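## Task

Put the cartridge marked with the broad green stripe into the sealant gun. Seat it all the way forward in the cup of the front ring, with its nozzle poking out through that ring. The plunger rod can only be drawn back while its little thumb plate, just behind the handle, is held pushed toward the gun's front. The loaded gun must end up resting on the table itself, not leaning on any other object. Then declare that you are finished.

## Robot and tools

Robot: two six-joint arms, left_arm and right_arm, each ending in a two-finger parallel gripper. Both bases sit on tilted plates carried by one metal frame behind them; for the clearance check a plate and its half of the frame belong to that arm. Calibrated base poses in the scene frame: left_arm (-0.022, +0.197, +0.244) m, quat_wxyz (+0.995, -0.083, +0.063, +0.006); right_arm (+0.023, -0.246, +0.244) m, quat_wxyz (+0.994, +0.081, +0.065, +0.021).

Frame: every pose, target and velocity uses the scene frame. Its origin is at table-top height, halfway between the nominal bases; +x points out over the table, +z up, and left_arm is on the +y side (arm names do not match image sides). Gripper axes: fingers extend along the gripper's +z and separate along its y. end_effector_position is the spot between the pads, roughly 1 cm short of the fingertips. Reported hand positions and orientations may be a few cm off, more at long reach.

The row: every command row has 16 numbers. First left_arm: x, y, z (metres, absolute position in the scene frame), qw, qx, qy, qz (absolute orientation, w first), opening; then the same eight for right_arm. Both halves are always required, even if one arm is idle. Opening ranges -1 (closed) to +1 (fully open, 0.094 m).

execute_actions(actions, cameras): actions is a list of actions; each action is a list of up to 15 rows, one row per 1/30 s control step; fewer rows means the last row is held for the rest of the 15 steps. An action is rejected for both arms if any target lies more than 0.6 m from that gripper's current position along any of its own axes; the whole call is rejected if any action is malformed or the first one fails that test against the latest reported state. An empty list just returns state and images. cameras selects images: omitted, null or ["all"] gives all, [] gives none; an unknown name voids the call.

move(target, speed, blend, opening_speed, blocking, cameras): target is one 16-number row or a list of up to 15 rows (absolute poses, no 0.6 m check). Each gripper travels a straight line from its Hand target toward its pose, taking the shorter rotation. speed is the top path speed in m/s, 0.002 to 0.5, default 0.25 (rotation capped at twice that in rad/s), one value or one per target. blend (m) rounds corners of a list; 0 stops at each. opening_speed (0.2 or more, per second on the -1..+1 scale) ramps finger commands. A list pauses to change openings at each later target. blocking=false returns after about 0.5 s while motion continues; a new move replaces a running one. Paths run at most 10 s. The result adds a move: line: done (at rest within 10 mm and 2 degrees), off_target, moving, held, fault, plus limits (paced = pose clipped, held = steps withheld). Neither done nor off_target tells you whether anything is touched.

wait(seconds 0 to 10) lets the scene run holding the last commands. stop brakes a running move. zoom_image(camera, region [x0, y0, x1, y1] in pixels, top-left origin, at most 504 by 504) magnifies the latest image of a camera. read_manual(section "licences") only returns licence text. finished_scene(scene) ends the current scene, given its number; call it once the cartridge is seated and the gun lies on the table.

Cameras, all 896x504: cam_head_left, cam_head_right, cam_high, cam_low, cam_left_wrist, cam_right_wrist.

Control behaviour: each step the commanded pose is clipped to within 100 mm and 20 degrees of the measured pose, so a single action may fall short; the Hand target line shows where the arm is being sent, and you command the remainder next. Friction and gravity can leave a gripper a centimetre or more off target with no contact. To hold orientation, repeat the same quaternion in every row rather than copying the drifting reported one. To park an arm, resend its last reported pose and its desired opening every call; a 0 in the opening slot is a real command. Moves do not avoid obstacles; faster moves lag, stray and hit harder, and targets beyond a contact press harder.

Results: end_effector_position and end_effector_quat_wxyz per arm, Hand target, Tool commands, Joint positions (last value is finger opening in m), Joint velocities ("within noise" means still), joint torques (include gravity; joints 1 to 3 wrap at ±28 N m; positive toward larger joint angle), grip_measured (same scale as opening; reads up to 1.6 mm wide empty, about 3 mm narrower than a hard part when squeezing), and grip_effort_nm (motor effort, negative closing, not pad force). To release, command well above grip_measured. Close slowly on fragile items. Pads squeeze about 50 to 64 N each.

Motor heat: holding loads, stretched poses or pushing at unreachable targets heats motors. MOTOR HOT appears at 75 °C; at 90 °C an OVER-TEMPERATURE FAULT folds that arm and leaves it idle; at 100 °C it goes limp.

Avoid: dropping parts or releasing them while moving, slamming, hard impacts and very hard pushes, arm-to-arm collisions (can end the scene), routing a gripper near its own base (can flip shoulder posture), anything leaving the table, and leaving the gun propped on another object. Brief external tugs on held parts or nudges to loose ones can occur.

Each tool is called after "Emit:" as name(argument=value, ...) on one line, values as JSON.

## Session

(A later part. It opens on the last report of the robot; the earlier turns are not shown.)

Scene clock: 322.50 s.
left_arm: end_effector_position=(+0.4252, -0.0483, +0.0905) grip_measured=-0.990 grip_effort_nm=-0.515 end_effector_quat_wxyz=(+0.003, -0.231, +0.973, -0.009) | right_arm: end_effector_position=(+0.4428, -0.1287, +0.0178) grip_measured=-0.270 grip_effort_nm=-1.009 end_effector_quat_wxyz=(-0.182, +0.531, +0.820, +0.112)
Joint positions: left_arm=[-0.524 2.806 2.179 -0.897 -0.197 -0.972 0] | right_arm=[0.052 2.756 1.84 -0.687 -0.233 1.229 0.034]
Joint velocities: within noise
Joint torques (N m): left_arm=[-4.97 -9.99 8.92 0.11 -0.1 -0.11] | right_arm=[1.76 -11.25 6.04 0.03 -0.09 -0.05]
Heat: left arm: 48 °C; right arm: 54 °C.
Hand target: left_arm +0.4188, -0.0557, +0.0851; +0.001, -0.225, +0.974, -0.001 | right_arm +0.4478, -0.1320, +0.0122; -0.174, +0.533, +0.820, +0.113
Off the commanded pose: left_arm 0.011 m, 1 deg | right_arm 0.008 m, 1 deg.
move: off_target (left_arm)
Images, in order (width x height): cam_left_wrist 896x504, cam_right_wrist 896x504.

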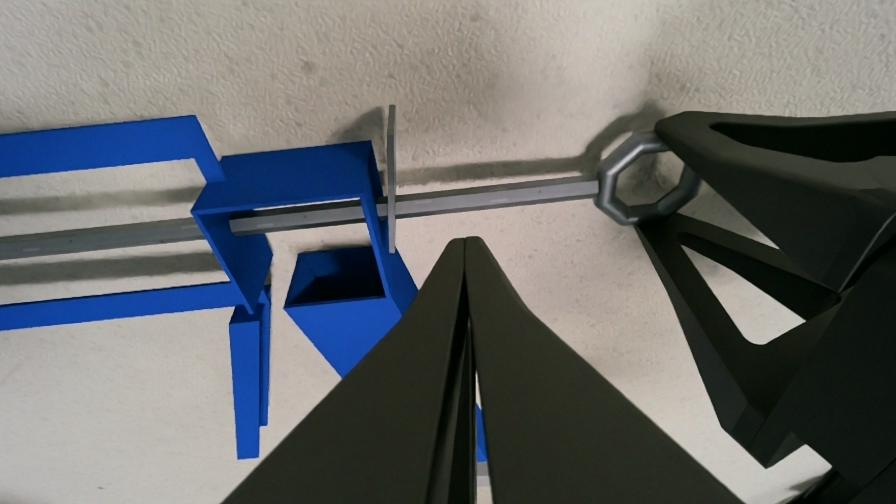

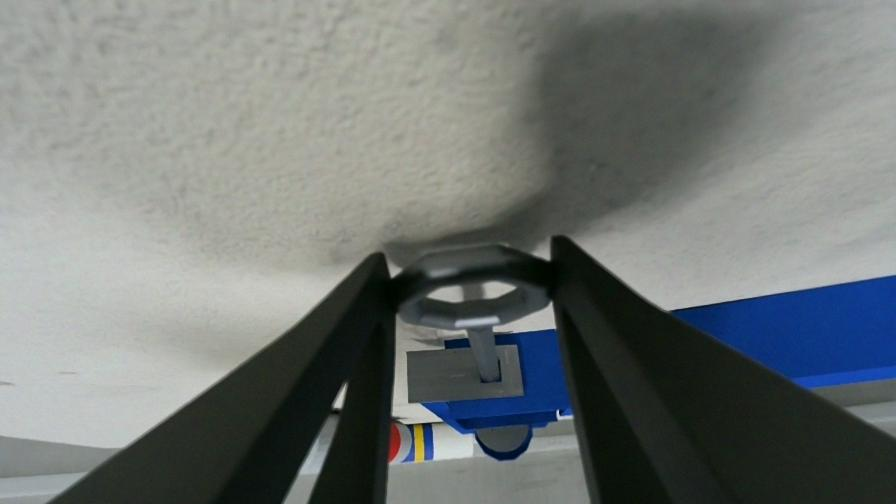

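Emit:
move(target=[[0.4160, -0.0540, 0.045, 0, -0.225, 0.9744, 0, -1.0, 0.4480, -0.1320, 0.012, -0.1744, 0.5326, 0.8202, 0.1133, -1.0],[0.4190, -0.0550, 0.012, 0, -0.225, 0.9744, 0, -1.0, 0.4480, -0.1320, 0.012, -0.1744, 0.5326, 0.8202, 0.1133, -1.0]], speed=0.06, blend=0.01, cameras=["cam_left_wrist","cam_high"])

Scene clock: 328.50 s.
left_arm: end_effector_position=(+0.4157, -0.0544, +0.0207) grip_measured=-0.990 grip_effort_nm=-0.525 end_effector_quat_wxyz=(-0.005, -0.228, +0.974, +0.000) | right_arm: end_effector_position=(+0.4428, -0.1287, +0.0178) grip_measured=-0.271 grip_effort_nm=-1.004 end_effector_quat_wxyz=(-0.182, +0.531, +0.820, +0.112)
Joint positions: left_arm=[-0.516 3.002 2.287 -0.833 -0.199 -0.964 0] | right_arm=[0.052 2.756 1.84 -0.687 -0.233 1.229 0.034]
Joint velocities: within noise
Joint torques (N m): left_arm=[-2.97 -9.98 8.27 0.31 -0.06 0.17] | right_arm=[1.81 -11.22 6.08 0.03 -0.13 -0.05]
Heat: left arm: 46 °C; right arm: 53 °C.
Hand target: left_arm +0.4187, -0.0548, +0.0122; +0.000, -0.225, +0.974, +0.000 | right_arm +0.4478, -0.1320, +0.0122; -0.174, +0.533, +0.820, +0.113
Off the commanded pose: left_arm 0.009 m, 1 deg | right_arm 0.008 m, 1 deg.
move: done
Images, in order (width x height): cam_high 896x504, cam_left_wrist 896x504.

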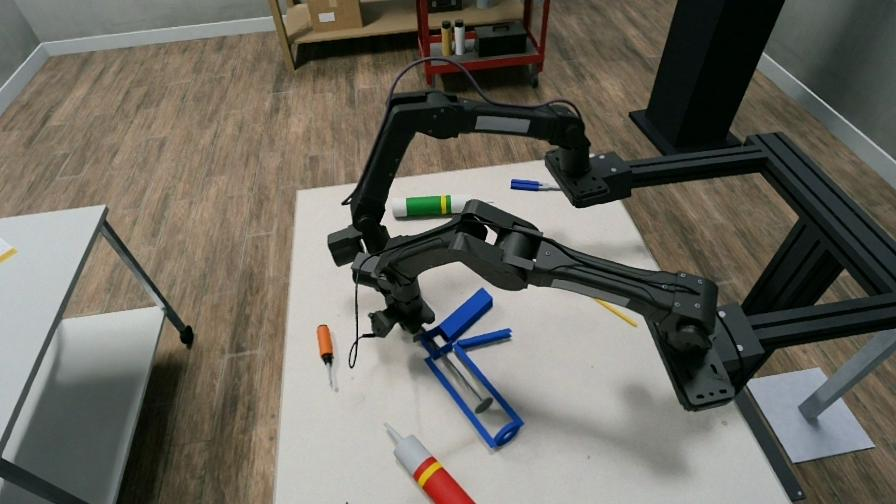

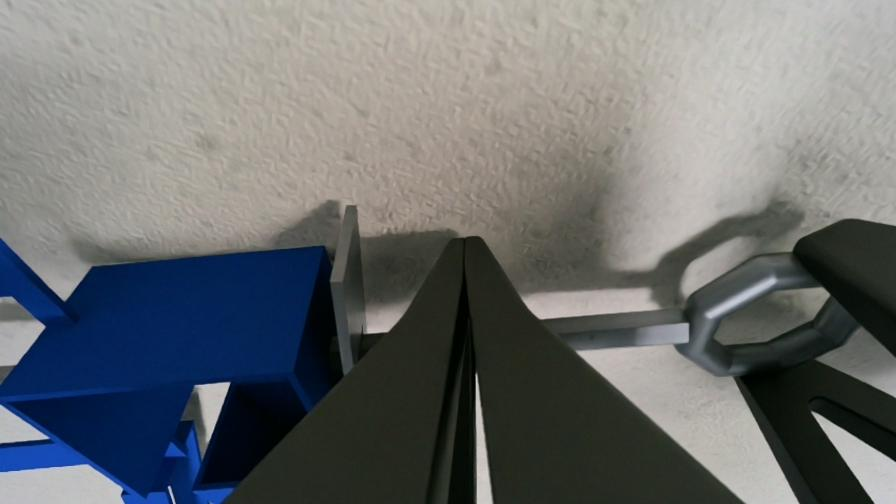

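Emit:
move(target=[[0.4030, -0.0220, 0.012, 0, -0.225, 0.9744, 0, -1.0, 0.4480, -0.1320, 0.012, -0.1744, 0.5326, 0.8202, 0.1133, -1.0]], speed=0.06, cameras=["cam_left_wrist","cam_right_wrist"])

Scene clock: 331.80 s.
left_arm: end_effector_position=(+0.4097, -0.0429, +0.0133) grip_measured=-0.990 grip_effort_nm=-0.525 end_effector_quat_wxyz=(+0.012, -0.222, +0.975, -0.023) | right_arm: end_effector_position=(+0.4426, -0.1285, +0.0178) grip_measured=-0.271 grip_effort_nm=-1.009 end_effector_quat_wxyz=(-0.183, +0.531, +0.820, +0.112)
Joint positions: left_arm=[-0.494 2.902 2.036 -0.621 -0.185 -0.917 0] | right_arm=[0.052 2.757 1.84 -0.687 -0.234 1.229 0.034]
Joint velocities: within noise
Joint torques (N m): left_arm=[-1.1 -12.89 2.59 0.07 -0.16 0.11] | right_arm=[1.8 -11.26 6.11 0.03 -0.08 -0.07]
Heat: left arm: 46 °C; right arm: 53 °C.
Hand target: left_arm +0.4030, -0.0227, +0.0117; -0.001, -0.225, +0.974, +0.000 | right_arm +0.4478, -0.1320, +0.0121; -0.174, +0.533, +0.820, +0.113
Off the commanded pose: left_arm 0.022 m, 3 deg | right_arm 0.009 m, 1 deg.
move: off_target (left_arm)
Images, in order (width x height): cam_left_wrist 896x504, cam_right_wrist 896x504.

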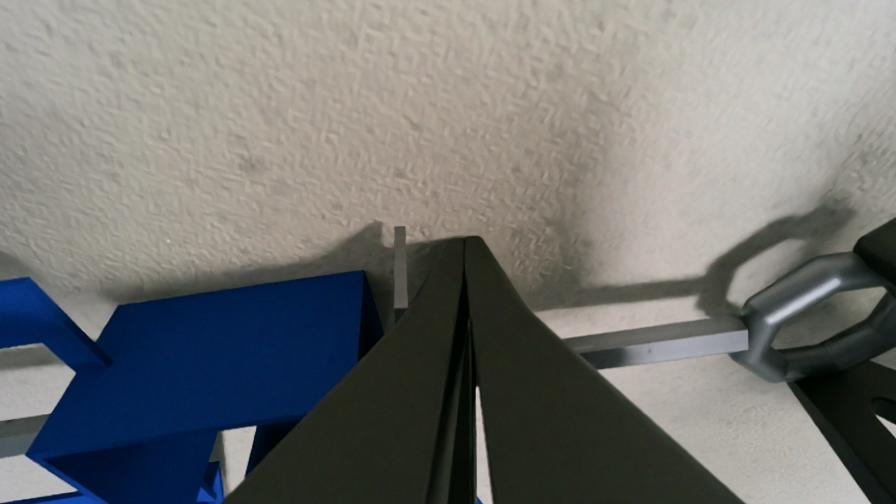

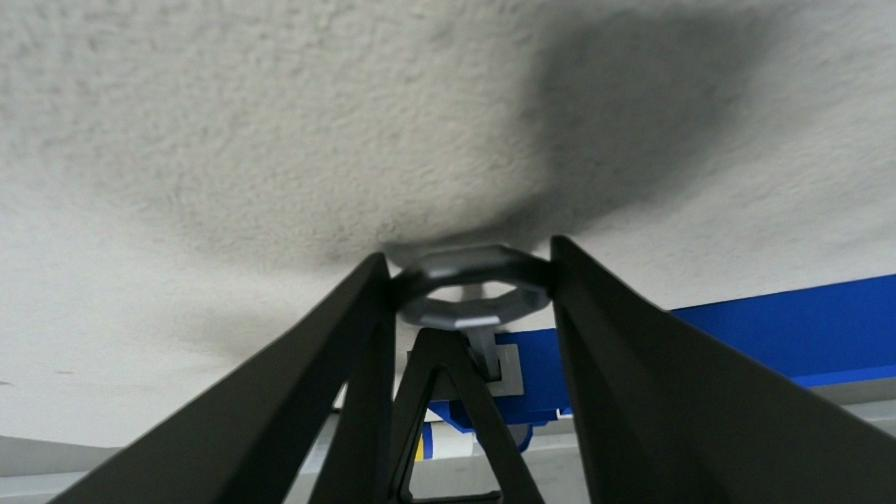

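Emit:
move(target=[[0.3960, -0.0060, 0.012, 0, -0.225, 0.9744, 0, -1.0, 0.4480, -0.1320, 0.012, -0.1744, 0.5326, 0.8202, 0.1133, -1.0]], speed=0.06, cameras=["cam_left_wrist","cam_right_wrist"])

Scene clock: 334.83 s.
left_arm: end_effector_position=(+0.4089, -0.0410, +0.0133) grip_measured=-0.990 grip_effort_nm=-0.520 end_effector_quat_wxyz=(+0.020, -0.218, +0.975, -0.048) | right_arm: end_effector_position=(+0.4419, -0.1269, +0.0177) grip_measured=-0.271 grip_effort_nm=-1.009 end_effector_quat_wxyz=(-0.186, +0.531, +0.819, +0.115)
Joint positions: left_arm=[-0.481 2.855 1.929 -0.515 -0.155 -0.89 0] | right_arm=[0.052 2.758 1.84 -0.687 -0.243 1.228 0.034]
Joint velocities: within noise
Joint torques (N m): left_arm=[-0.24 -13.05 2.09 -0.22 -0.41 0.07] | right_arm=[1.77 -11.38 6 0.04 -0.01 -0.03]
Heat: left arm: 47 °C; right arm: 53 °C.
Hand target: left_arm +0.3966, -0.0079, +0.0115; +0.000, -0.224, +0.975, -0.001 | right_arm +0.4478, -0.1320, +0.0122; -0.174, +0.533, +0.820, +0.113
Off the commanded pose: left_arm 0.037 m, 6 deg | right_arm 0.010 m, 1 deg.
move: off_target (left_arm)
Images, in order (width x height): cam_left_wrist 896x504, cam_right_wrist 896x504.

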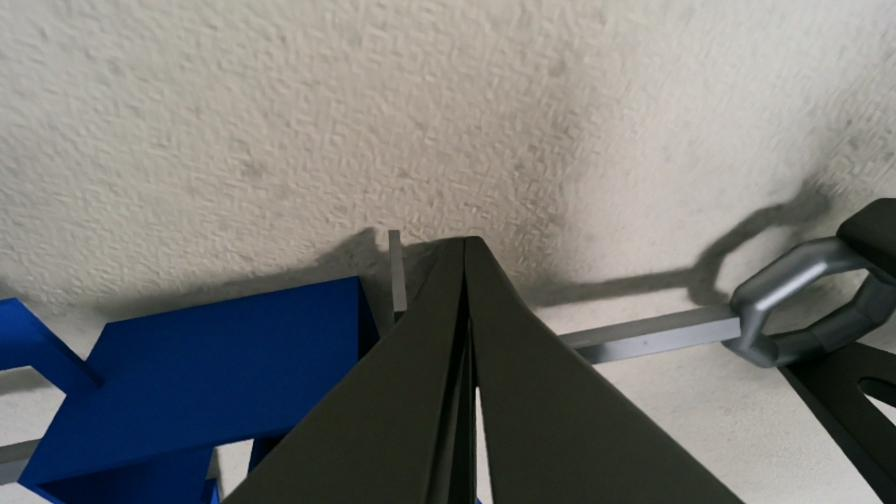

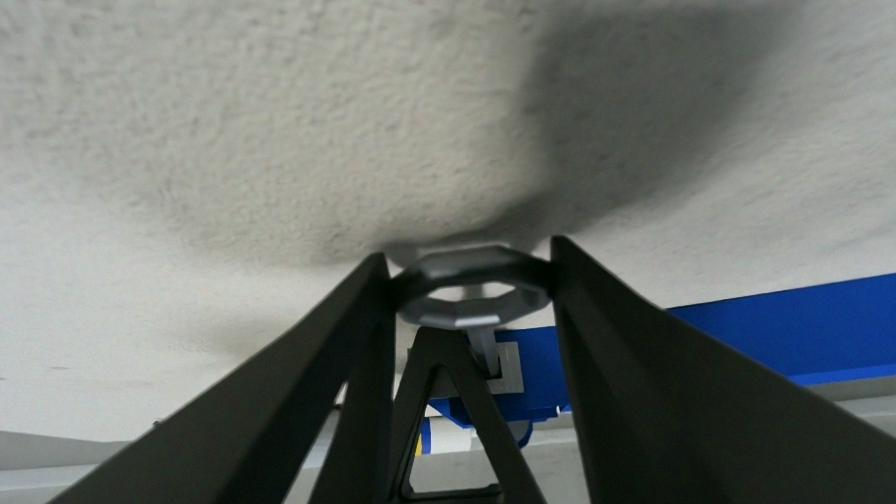

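Emit:
move(target=[[0.3960, -0.0060, 0.012, 0, -0.225, 0.9744, 0, -1.0, 0.4670, -0.1710, 0.012, -0.1744, 0.5326, 0.8202, 0.1133, -1.0]], speed=0.08, cameras=["cam_left_wrist","cam_right_wrist"])

Scene clock: 338.90 s.
left_arm: end_effector_position=(+0.4127, -0.0478, +0.0142) grip_measured=-0.990 grip_effort_nm=-0.515 end_effector_quat_wxyz=(+0.022, -0.217, +0.974, -0.066) | right_arm: end_effector_position=(+0.4476, -0.1366, +0.0169) grip_measured=-0.271 grip_effort_nm=-1.004 end_effector_quat_wxyz=(-0.212, +0.517, +0.818, +0.133)
Joint positions: left_arm=[-0.481 2.855 1.929 -0.489 -0.13 -0.885 0] | right_arm=[0.009 2.808 1.944 -0.782 -0.299 1.153 0.034]
Joint velocities: within noise
Joint torques (N m): left_arm=[-0.36 -13.05 2.24 -0.4 -0.64 0.09] | right_arm=[-1.74 -12.96 7.86 -0.17 0.52 -0.12]
Heat: left arm: 46 °C; right arm: 54 °C.
Hand target: left_arm +0.3971, -0.0087, +0.0116; +0.000, -0.223, +0.975, -0.003 | right_arm +0.4654, -0.1711, +0.0134; -0.174, +0.534, +0.820, +0.113
Off the commanded pose: left_arm 0.045 m, 8 deg | right_arm 0.040 m, 5 deg.
move: off_target (left_arm, right_arm)
Images, in order (width x height): cam_left_wrist 896x504, cam_right_wrist 896x504.

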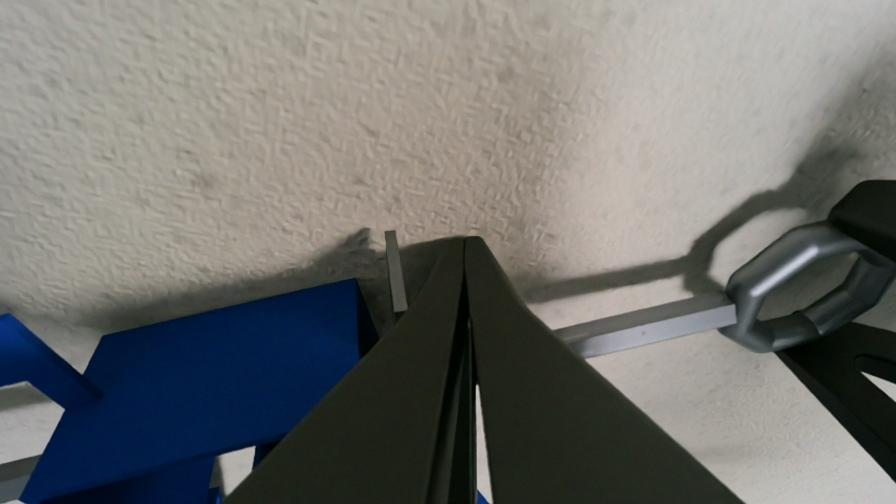

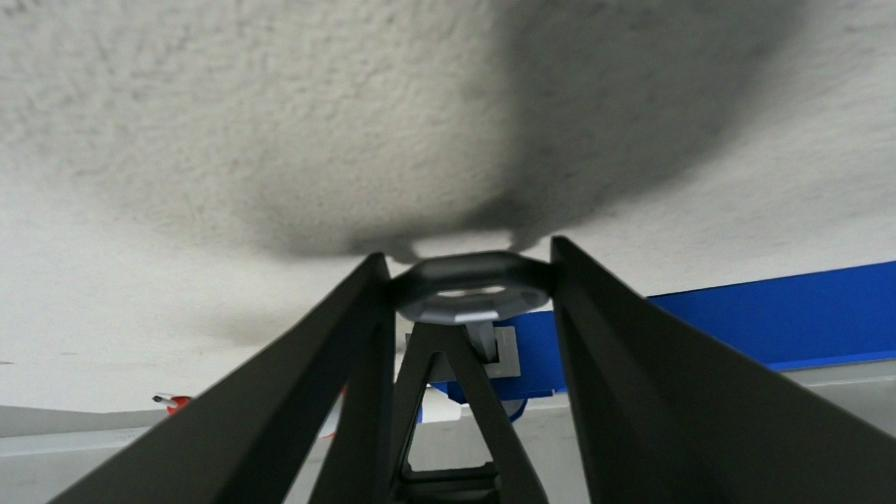

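Emit:
move(target=[[0.3960, -0.0060, 0.012, 0, -0.225, 0.9744, 0, -1.0, 0.4440, -0.1220, 0.012, -0.1744, 0.5326, 0.8202, 0.1133, -1.0],[0.3840, 0.0160, 0.010, 0, -0.225, 0.9744, 0, -1.0, 0.4440, -0.1220, 0.012, -0.1744, 0.5326, 0.8202, 0.1133, -1.0]], speed=0.08, cameras=["cam_left_wrist","cam_right_wrist"])

Scene clock: 365.43 s.
left_arm: end_effector_position=(+0.3995, -0.0246, +0.0128) grip_measured=-0.990 grip_effort_nm=-0.520 end_effector_quat_wxyz=(+0.020, -0.216, +0.974, -0.059) | right_arm: end_effector_position=(+0.4338, -0.1107, +0.0144) grip_measured=-0.271 grip_effort_nm=-1.004 end_effector_quat_wxyz=(-0.204, +0.521, +0.820, +0.121)
Joint positions: left_arm=[-0.452 2.788 1.779 -0.413 -0.135 -0.855 0] | right_arm=[0.075 2.782 1.851 -0.694 -0.275 1.23 0.034]
Joint velocities: within noise
Joint torques (N m): left_arm=[0.32 -12.56 1.62 -0.29 -0.55 0.06] | right_arm=[1.7 -13.72 3.38 0.26 0.27 0.17]
Heat: left arm: 45 °C; right arm: 61 °C.
Hand target: left_arm +0.3844, +0.0135, +0.0096; +0.000, -0.224, +0.975, -0.002 | right_arm +0.4439, -0.1220, +0.0125; -0.175, +0.533, +0.820, +0.113
Off the commanded pose: left_arm 0.044 m, 7 deg | right_arm 0.015 m, 4 deg.
move: off_target (left_arm, right_arm)
Images, in order (width x height): cam_left_wrist 896x504, cam_right_wrist 896x504.

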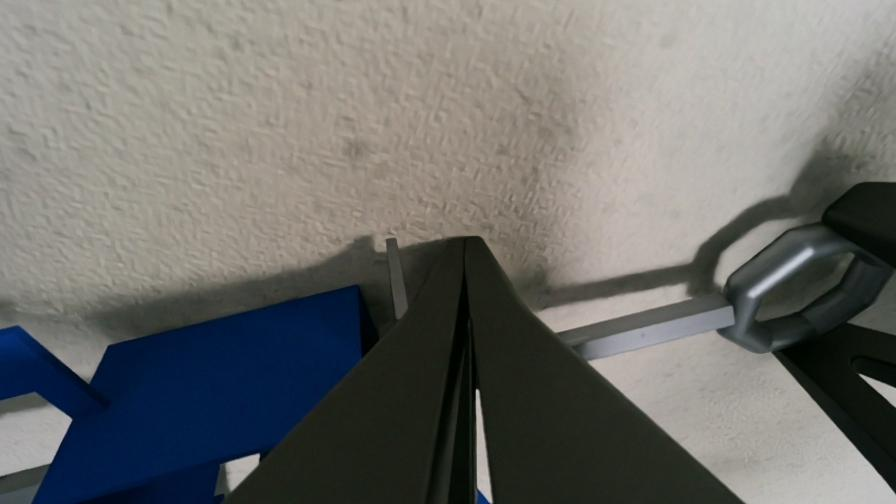

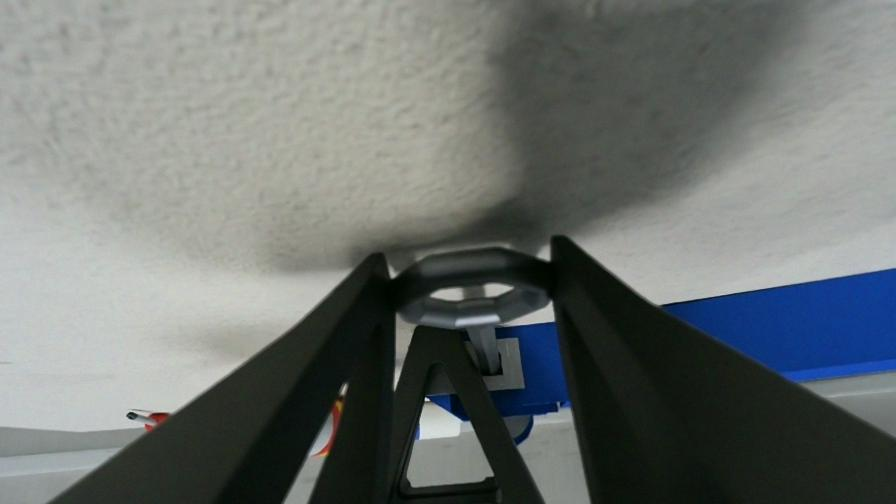

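Emit:
zoom_image(camera="cam_left_wrist", region=[300, 200, 500, 400])

Emit:
zoom_image(camera="cam_right_wrist", region=[380, 280, 600, 440])

Scaled by 2.520 from the camera's 896x504 image, which has a finer 1280x720 frame.

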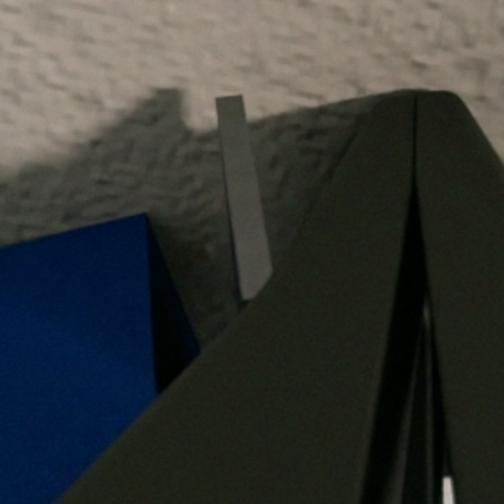

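Scaled by 2.291 from the camera's 896x504 image, which has a finer 1280x720 frame.

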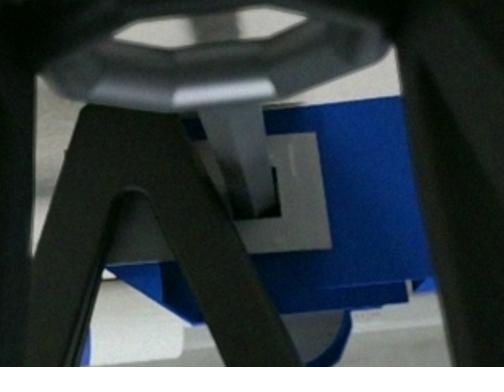

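Emit:
move(target=[[0.4100, -0.0420, 0.012, 0, -0.225, 0.9744, 0, -1.0, 0.4395, -0.1140, 0.012, -0.1744, 0.5326, 0.8202, 0.1133, -1.0],[0.4140, -0.0480, 0.032, -0.0196, -0.2241, 0.9707, 0.0850, -1.0, 0.4395, -0.1140, 0.012, -0.1744, 0.5326, 0.8202, 0.1133, -1.0]], speed=0.08, cameras=["cam_left_wrist","cam_right_wrist"])

Scene clock: 396.73 s.
left_arm: end_effector_position=(+0.4298, -0.0440, +0.0328) grip_measured=-0.990 grip_effort_nm=-0.515 end_effector_quat_wxyz=(+0.005, -0.234, +0.972, +0.033) | right_arm: end_effector_position=(+0.4320, -0.1109, +0.0124) grip_measured=-0.271 grip_effort_nm=-1.009 end_effector_quat_wxyz=(-0.202, +0.527, +0.816, +0.120)
Joint positions: left_arm=[-0.511 3.063 2.472 -0.988 -0.261 -0.978 0] | right_arm=[0.075 2.779 1.832 -0.674 -0.273 1.246 0.034]
Joint velocities: within noise
Joint torques (N m): left_arm=[-3.34 -12.55 5.3 0.21 -0.01 -0.01] | right_arm=[3.28 -13.9 2.96 0.28 0.23 0.2]
Heat: left arm: 48 °C; right arm: 61 °C.
Hand target: left_arm +0.4291, -0.0437, +0.0325; +0.004, -0.233, +0.972, +0.033 | right_arm +0.4396, -0.1140, +0.0123; -0.176, +0.533, +0.820, +0.113
Off the commanded pose: left_arm 0.016 m, 7 deg | right_arm 0.008 m, 3 deg.
move: held (left_arm; a check stopped the path), off_target (right_arm); path passed 1 of 2 targets; limits=held
pose unreachable (left arm): on one or more control steps of this call, first in action 0 (counted from 0), this arm could not follow its commanded pose, so it was not sent that pose on those steps. It may still have moved: this result reports where it is.
cause: moving toward the commanded pose would bring a part of the arm too close to another arm (this arm's wrist (the part past joint 4) and the right arm's wrist (the part past joint 4), along the way the arms are being sent, or toward where that arm still pushes).
Images, in order (width x height): cam_left_wrist 896x504, cam_right_wrist 896x504.

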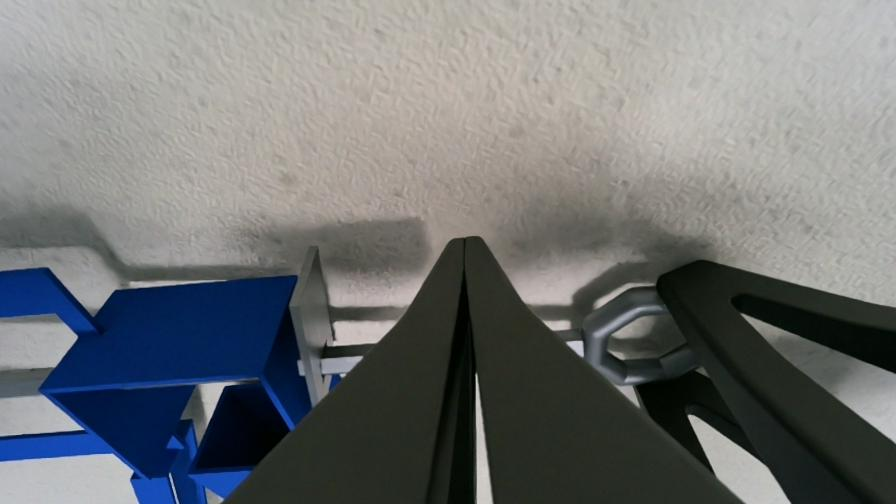

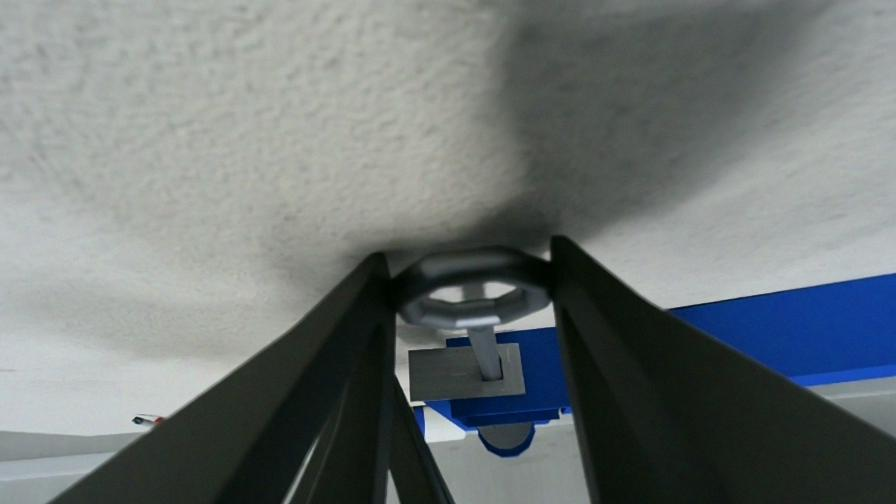

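Emit:
move(target=[[0.4130, -0.0380, 0.030, 0, -0.225, 0.9744, 0, -1.0, 0.4395, -0.1140, 0.012, -0.1744, 0.5326, 0.8202, 0.1133, -1.0]], speed=0.08, cameras=["cam_left_wrist","cam_right_wrist"])

Scene clock: 400.03 s.
left_arm: end_effector_position=(+0.4007, -0.0334, +0.0144) grip_measured=-0.990 grip_effort_nm=-0.515 end_effector_quat_wxyz=(-0.011, -0.224, +0.974, +0.023) | right_arm: end_effector_position=(+0.4320, -0.1109, +0.0124) grip_measured=-0.271 grip_effort_nm=-1.009 end_effector_quat_wxyz=(-0.202, +0.527, +0.816, +0.120)
Joint positions: left_arm=[-0.501 2.949 2.145 -0.782 -0.227 -0.948 0] | right_arm=[0.075 2.779 1.832 -0.674 -0.273 1.246 0.034]
Joint velocities: within noise
Joint torques (N m): left_arm=[-2.78 -15.24 3.79 0.36 0.17 0.18] | right_arm=[3.26 -13.86 2.89 0.3 0.2 0.19]
Heat: left arm: 49 °C; right arm: 60 °C.
Hand target: left_arm +0.4129, -0.0379, +0.0300; +0.000, -0.225, +0.974, +0.001 | right_arm +0.4396, -0.1139, +0.0123; -0.176, +0.533, +0.820, +0.113
Off the commanded pose: left_arm 0.020 m, 3 deg | right_arm 0.008 m, 3 deg.
move: off_target (left_arm, right_arm)
Images, in order (width x height): cam_left_wrist 896x504, cam_right_wrist 896x504.

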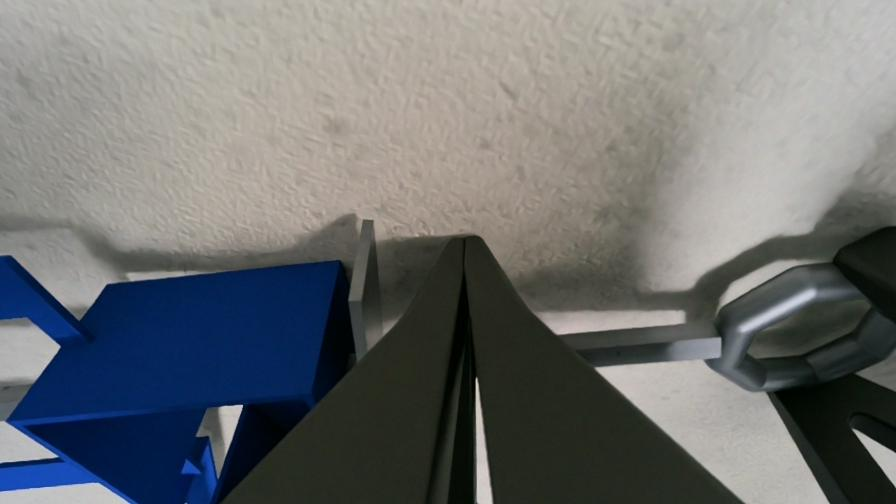

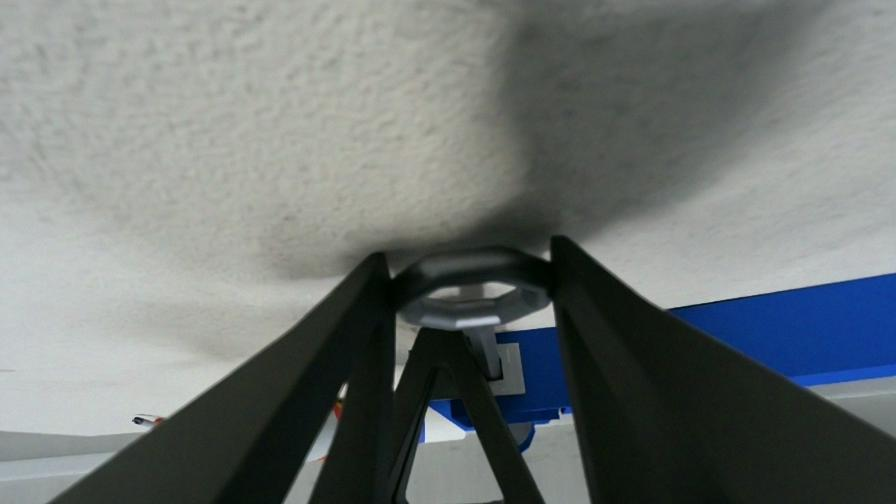

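Emit:
move(target=[[0.4150, -0.0440, 0.085, 0, -0.225, 0.9744, 0, -1.0, 0.4395, -0.1140, 0.012, -0.1744, 0.5326, 0.8202, 0.1133, -1.0],[0.4110, -0.0420, 0.024, 0, -0.225, 0.9744, 0, -1.0, 0.4395, -0.1140, 0.012, -0.1744, 0.5326, 0.8202, 0.1133, -1.0]], speed=0.08, cameras=["cam_left_wrist","cam_right_wrist"])

Scene clock: 405.20 s.
left_arm: end_effector_position=(+0.4101, -0.0383, +0.0326) grip_measured=-0.990 grip_effort_nm=-0.525 end_effector_quat_wxyz=(-0.002, -0.229, +0.973, +0.004) | right_arm: end_effector_position=(+0.4320, -0.1109, +0.0124) grip_measured=-0.271 grip_effort_nm=-1.009 end_effector_quat_wxyz=(-0.202, +0.527, +0.816, +0.120)
Joint positions: left_arm=[-0.502 2.897 2.12 -0.769 -0.21 -0.951 0] | right_arm=[0.075 2.779 1.832 -0.674 -0.273 1.246 0.034]
Joint velocities: within noise
Joint torques (N m): left_arm=[-3.11 -10 6.87 0.4 0.04 0.12] | right_arm=[3.26 -13.9 2.96 0.3 0.24 0.19]
Heat: left arm: 49 °C; right arm: 59 °C.
Hand target: left_arm +0.4108, -0.0418, +0.0242; +0.000, -0.225, +0.974, +0.000 | right_arm +0.4396, -0.1139, +0.0123; -0.176, +0.533, +0.820, +0.113
Off the commanded pose: left_arm 0.009 m, 1 deg | right_arm 0.008 m, 3 deg.
move: off_target (right_arm)
Images, in order (width x height): cam_left_wrist 896x504, cam_right_wrist 896x504.

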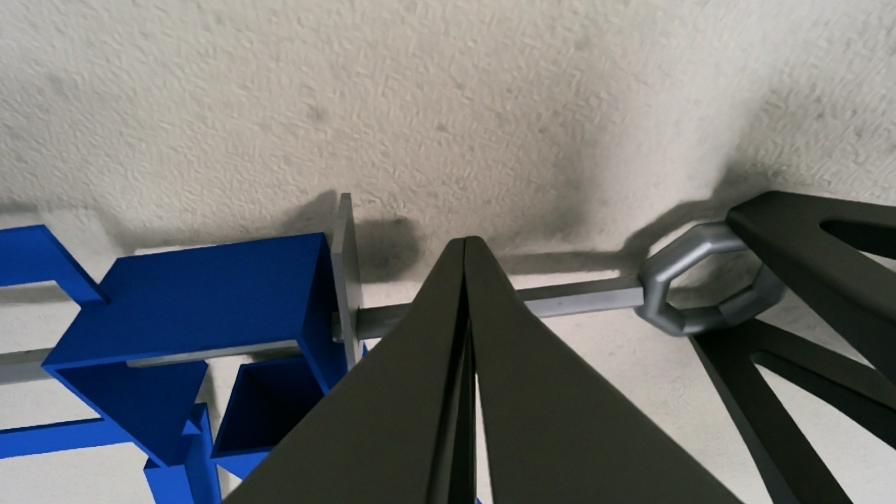

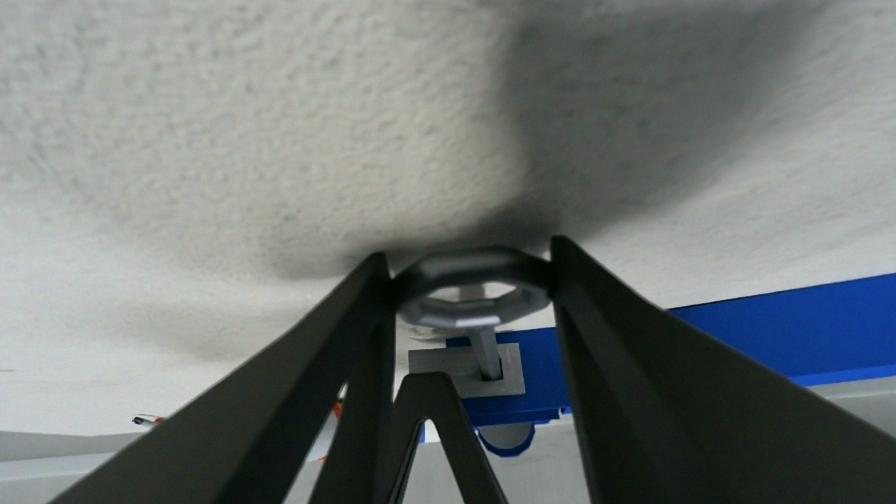

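Emit:
move(target=[0.400, -0.018, 0.024, 0, -0.225, 0.9744, 0, -1, 0.4395, -0.1140, 0.012, -0.1744, 0.5326, 0.8202, 0.1133, -1], speed=0.05, cameras=["cam_left_wrist","cam_head_left"])

Scene clock: 423.10 s.
left_arm: end_effector_position=(+0.3975, -0.0261, +0.0138) grip_measured=-0.990 grip_effort_nm=-0.520 end_effector_quat_wxyz=(+0.002, -0.224, +0.975, -0.001) | right_arm: end_effector_position=(+0.4320, -0.1109, +0.0125) grip_measured=-0.271 grip_effort_nm=-1.004 end_effector_quat_wxyz=(-0.202, +0.528, +0.816, +0.120)
Joint positions: left_arm=[-0.483 2.867 1.966 -0.628 -0.206 -0.919 0] | right_arm=[0.075 2.778 1.832 -0.674 -0.273 1.247 0.034]
Joint velocities: within noise
Joint torques (N m): left_arm=[-1.91 -14.13 2.95 0.12 0.02 0.11] | right_arm=[3.19 -13.91 2.99 0.3 0.22 0.2]
Heat: left arm: 46 °C; right arm: 57 °C.
Hand target: left_arm +0.4001, -0.0181, +0.0236; +0.000, -0.225, +0.974, +0.000 | right_arm +0.4397, -0.1139, +0.0124; -0.176, +0.533, +0.820, +0.114
Off the commanded pose: left_arm 0.013 m, 0 deg | right_arm 0.008 m, 3 deg.
move: off_target (left_arm, right_arm)
Images, in order (width x height): cam_head_left 896x504, cam_left_wrist 896x504.

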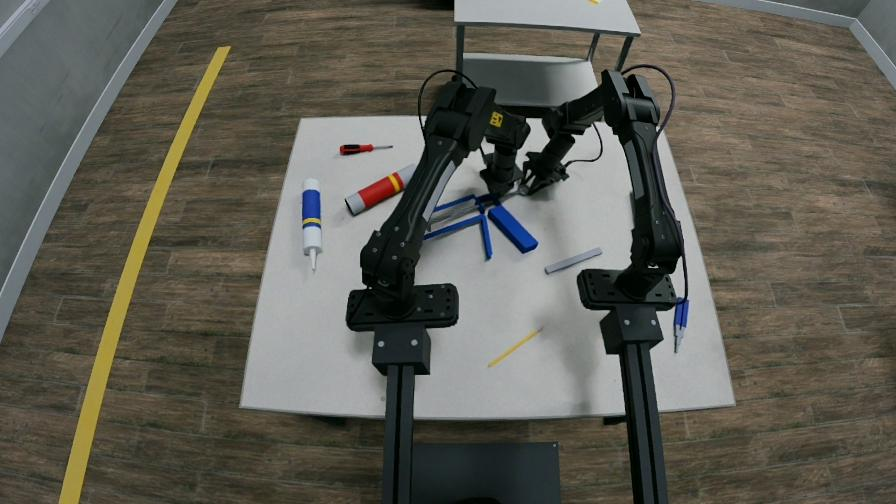

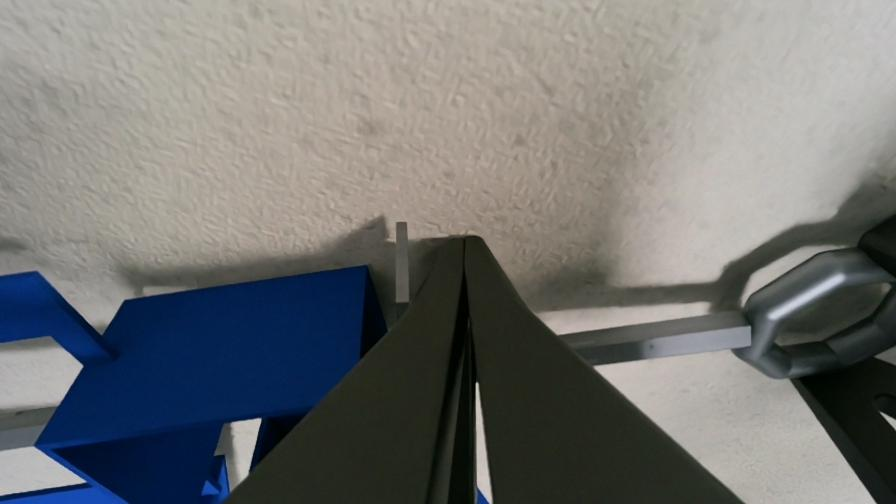

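Emit:
move(target=[[0.406, -0.032, 0.08, 0, -0.225, 0.9744, 0, -1, 0.4395, -0.1140, 0.012, -0.1744, 0.5326, 0.8202, 0.1133, -1],[0.406, -0.032, 0.025, 0, -0.225, 0.9744, 0, -1, 0.4395, -0.1140, 0.012, -0.1744, 0.5326, 0.8202, 0.1133, -1],[0.397, -0.012, 0.024, 0, -0.225, 0.9744, 0, -1, 0.4395, -0.1140, 0.012, -0.1744, 0.5326, 0.8202, 0.1133, -1]], speed=[0.08,0.06,0.04], cameras=["cam_left_wrist"])

Scene clock: 430.47 s.
left_arm: end_effector_position=(+0.3968, -0.0258, +0.0156) grip_measured=-0.990 grip_effort_nm=-0.530 end_effector_quat_wxyz=(+0.004, -0.223, +0.975, -0.012) | right_arm: end_effector_position=(+0.4320, -0.1109, +0.0125) grip_measured=-0.271 grip_effort_nm=-1.009 end_effector_quat_wxyz=(-0.202, +0.528, +0.816, +0.120)
Joint positions: left_arm=[-0.478 2.843 1.92 -0.588 -0.19 -0.909 0] | right_arm=[0.075 2.778 1.832 -0.674 -0.273 1.247 0.034]
Joint velocities: within noise
Joint torques (N m): left_arm=[-1.59 -13.71 3.1 0.05 -0.11 0.13] | right_arm=[3.28 -13.81 2.99 0.28 0.22 0.19]
Heat: left arm: 49 °C; right arm: 57 °C.
Hand target: left_arm +0.3970, -0.0124, +0.0235; +0.000, -0.225, +0.974, +0.000 | right_arm +0.4397, -0.1141, +0.0124; -0.175, +0.533, +0.820, +0.114
Off the commanded pose: left_arm 0.016 m, 1 deg | right_arm 0.008 m, 3 deg.
move: off_target (left_arm, right_arm)
Images, in order (width x height): cam_left_wrist 896x504.

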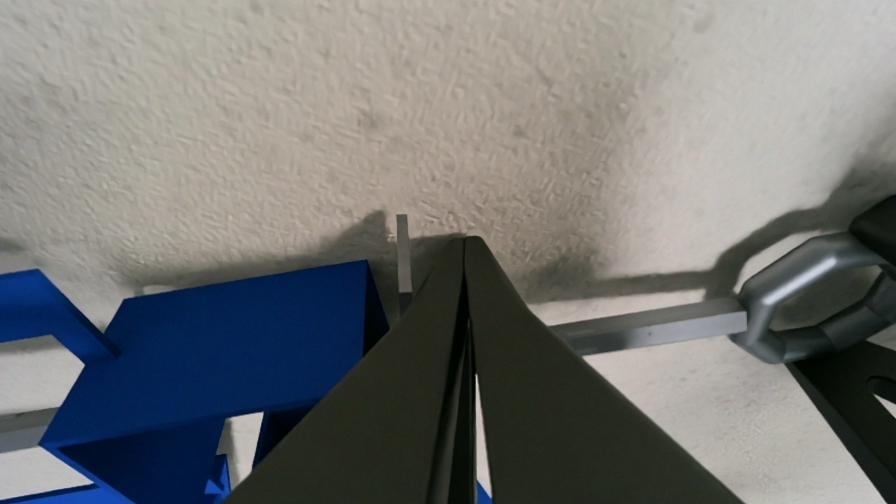

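Emit:
move(target=[[0.410, -0.040, 0.09, 0, -0.225, 0.9744, 0, -1, 0.4395, -0.1140, 0.012, -0.1744, 0.5326, 0.8202, 0.1133, -1],[0.406, -0.032, 0.035, 0, -0.225, 0.9744, 0, -1, 0.4395, -0.1140, 0.012, -0.1744, 0.5326, 0.8202, 0.1133, -1]], speed=[0.1,0.06], cameras=["cam_left_wrist"])

Emit:
move(target=[0.397, -0.012, 0.035, 0, -0.225, 0.9744, 0, -1, 0.4395, -0.1140, 0.012, -0.1744, 0.5326, 0.8202, 0.1133, -1], speed=0.04, cameras=["cam_left_wrist"])

Scene clock: 437.17 s.
left_arm: end_effector_position=(+0.4048, -0.0329, +0.0463) grip_measured=-0.990 grip_effort_nm=-0.525 end_effector_quat_wxyz=(-0.004, -0.228, +0.974, -0.003) | right_arm: end_effector_position=(+0.4320, -0.1109, +0.0125) grip_measured=-0.271 grip_effort_nm=-1.004 end_effector_quat_wxyz=(-0.202, +0.528, +0.816, +0.120)
Joint positions: left_arm=[-0.498 2.819 2.013 -0.733 -0.196 -0.945 0] | right_arm=[0.075 2.778 1.832 -0.674 -0.273 1.247 0.034]
Joint velocities: within noise
Joint torques (N m): left_arm=[-2.71 -9.5 6.41 0.43 -0.1 0.13] | right_arm=[3.18 -13.83 2.95 0.29 0.23 0.19]
Heat: left arm: 48 °C; right arm: 57 °C.
Hand target: left_arm +0.4056, -0.0318, +0.0352; +0.000, -0.225, +0.974, +0.000 | right_arm +0.4397, -0.1141, +0.0124; -0.175, +0.533, +0.820, +0.114
Off the commanded pose: left_arm 0.011 m, 1 deg | right_arm 0.008 m, 3 deg.
move: off_target (left_arm, right_arm)
Images, in order (width x height): cam_left_wrist 896x504.

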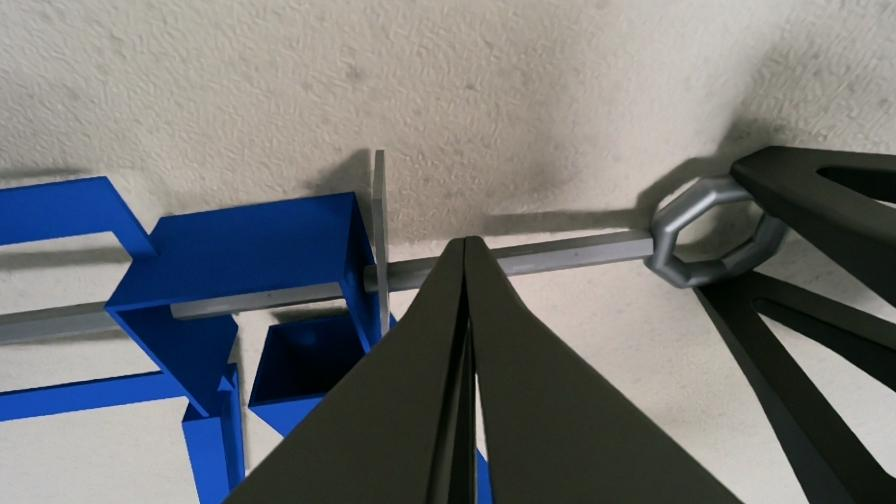

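Scene clock: 438.20 s.
left_arm: end_effector_position=(+0.3931, -0.0244, +0.0230) grip_measured=-0.990 grip_effort_nm=-0.530 end_effector_quat_wxyz=(-0.002, -0.223, +0.975, -0.009) | right_arm: end_effector_position=(+0.4320, -0.1108, +0.0126) grip_measured=-0.271 grip_effort_nm=-1.009 end_effector_quat_wxyz=(-0.202, +0.528, +0.816, +0.120)
Joint positions: left_arm=[-0.482 2.819 1.902 -0.609 -0.189 -0.914 0] | right_arm=[0.076 2.778 1.832 -0.674 -0.273 1.247 0.034]
Joint velocities: within noise
Joint torques (N m): left_arm=[-1.77 -14.22 3.36 0.05 -0.12 0.14] | right_arm=[3.14 -13.89 2.93 0.31 0.23 0.18]
Heat: left arm: 49 °C; right arm: 57 °C.
Hand target: left_arm +0.3970, -0.0123, +0.0344; +0.000, -0.225, +0.974, +0.000 | right_arm +0.4397, -0.1140, +0.0124; -0.175, +0.533, +0.820, +0.113
Off the commanded pose: left_arm 0.018 m, 1 deg | right_arm 0.008 m, 3 deg.
move: off_target (left_arm, right_arm)
Images, in order (width x height): cam_left_wrist 896x504.

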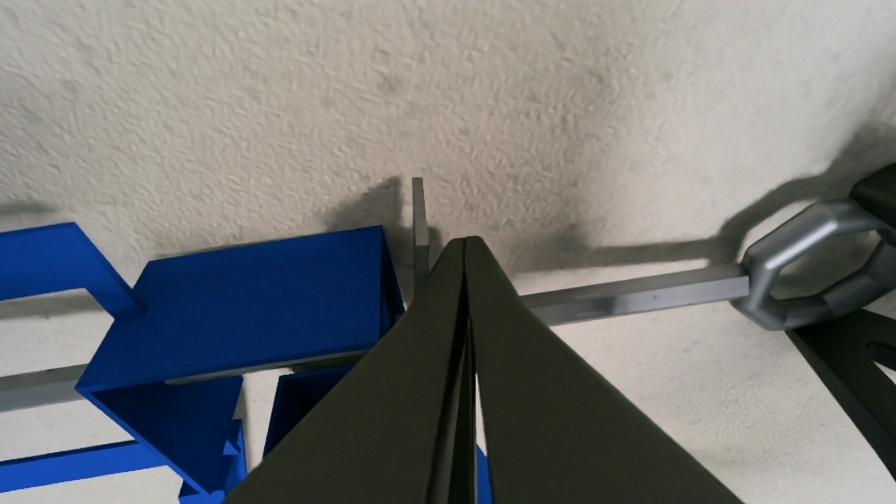

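Emit:
move(target=[0.392, 0.000, 0.050, 0, -0.225, 0.9744, 0, -1, 0.4395, -0.1140, 0.012, -0.1744, 0.5326, 0.8202, 0.1133, -1], speed=0.04, cameras=["cam_left_wrist"])

Scene clock: 441.90 s.
left_arm: end_effector_position=(+0.3892, -0.0222, +0.0324) grip_measured=-0.990 grip_effort_nm=-0.525 end_effector_quat_wxyz=(-0.001, -0.221, +0.975, -0.024) | right_arm: end_effector_position=(+0.4320, -0.1108, +0.0126) grip_measured=-0.271 grip_effort_nm=-1.004 end_effector_quat_wxyz=(-0.202, +0.528, +0.816, +0.120)
Joint positions: left_arm=[-0.477 2.758 1.813 -0.558 -0.165 -0.902 0] | right_arm=[0.076 2.778 1.832 -0.674 -0.273 1.247 0.034]
Joint velocities: within noise
Joint torques (N m): left_arm=[-1.16 -15.3 3.15 -0.17 -0.33 0.11] | right_arm=[3.18 -13.86 2.96 0.3 0.24 0.2]
Heat: left arm: 50 °C; right arm: 57 °C.
Hand target: left_arm +0.3921, -0.0009, +0.0487; +0.000, -0.225, +0.974, +0.000 | right_arm +0.4397, -0.1140, +0.0124; -0.175, +0.533, +0.820, +0.113
Off the commanded pose: left_arm 0.029 m, 3 deg | right_arm 0.008 m, 3 deg.
move: off_target (left_arm, right_arm)
Images, in order (width x height): cam_left_wrist 896x504.

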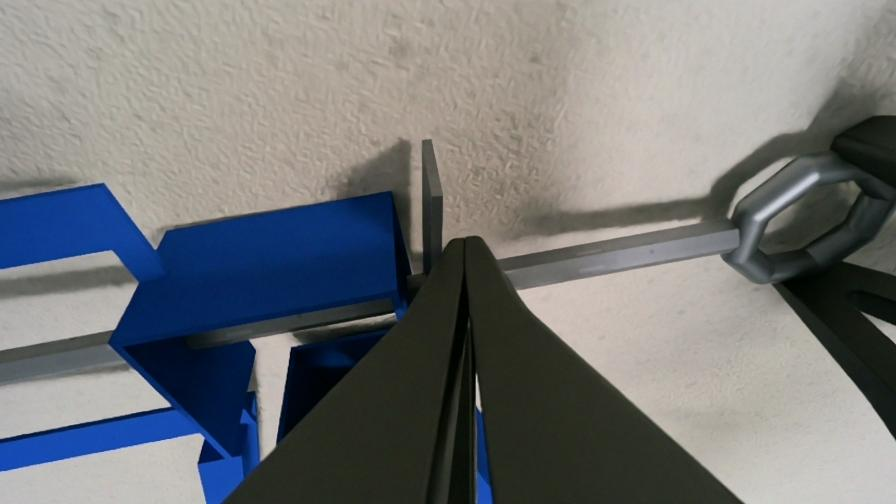

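Emit:
move(target=[0.384, 0.017, 0.050, 0, -0.225, 0.9744, 0, -1, 0.4395, -0.1140, 0.012, -0.1744, 0.5326, 0.8202, 0.1133, -1], speed=0.04, cameras=["cam_left_wrist"])

Scene clock: 445.20 s.
left_arm: end_effector_position=(+0.3843, -0.0138, +0.0354) grip_measured=-0.990 grip_effort_nm=-0.525 end_effector_quat_wxyz=(+0.000, -0.219, +0.975, -0.040) | right_arm: end_effector_position=(+0.4290, -0.1038, +0.0134) grip_measured=-0.271 grip_effort_nm=-1.009 end_effector_quat_wxyz=(-0.206, +0.524, +0.818, +0.122)
Joint positions: left_arm=[-0.457 2.704 1.711 -0.486 -0.141 -0.876 0] | right_arm=[0.089 2.778 1.826 -0.67 -0.28 1.251 0.034]
Joint velocities: within noise
Joint torques (N m): left_arm=[-0.5 -14.91 2.66 -0.29 -0.52 0.14] | right_arm=[2.07 -13.9 3.36 0.25 0.32 0.15]
Heat: left arm: 50 °C; right arm: 57 °C.
Hand target: left_arm +0.3841, +0.0155, +0.0485; +0.000, -0.224, +0.974, -0.001 | right_arm +0.4395, -0.1140, +0.0126; -0.176, +0.533, +0.820, +0.113
Off the commanded pose: left_arm 0.034 m, 5 deg | right_arm 0.015 m, 4 deg.
move: off_target (left_arm, right_arm)
Images, in order (width x height): cam_left_wrist 896x504.

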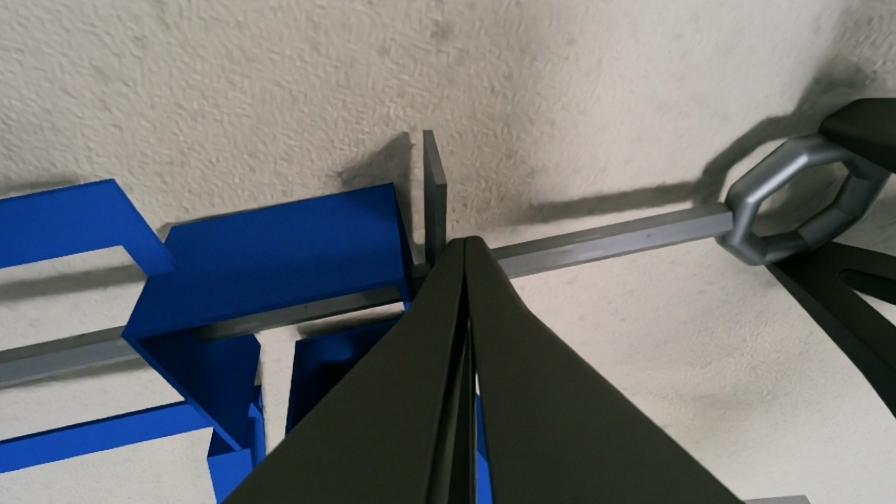

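Emit:
zoom_image(camera="cam_left_wrist", region=[360, 100, 520, 300])

Scaled by 2.520 from the camera's 896x504 image, which has a finer 1280x720 frame.

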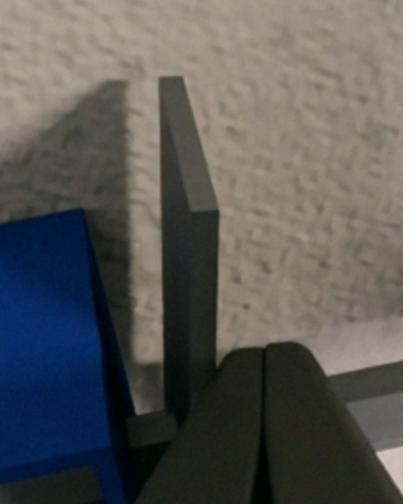

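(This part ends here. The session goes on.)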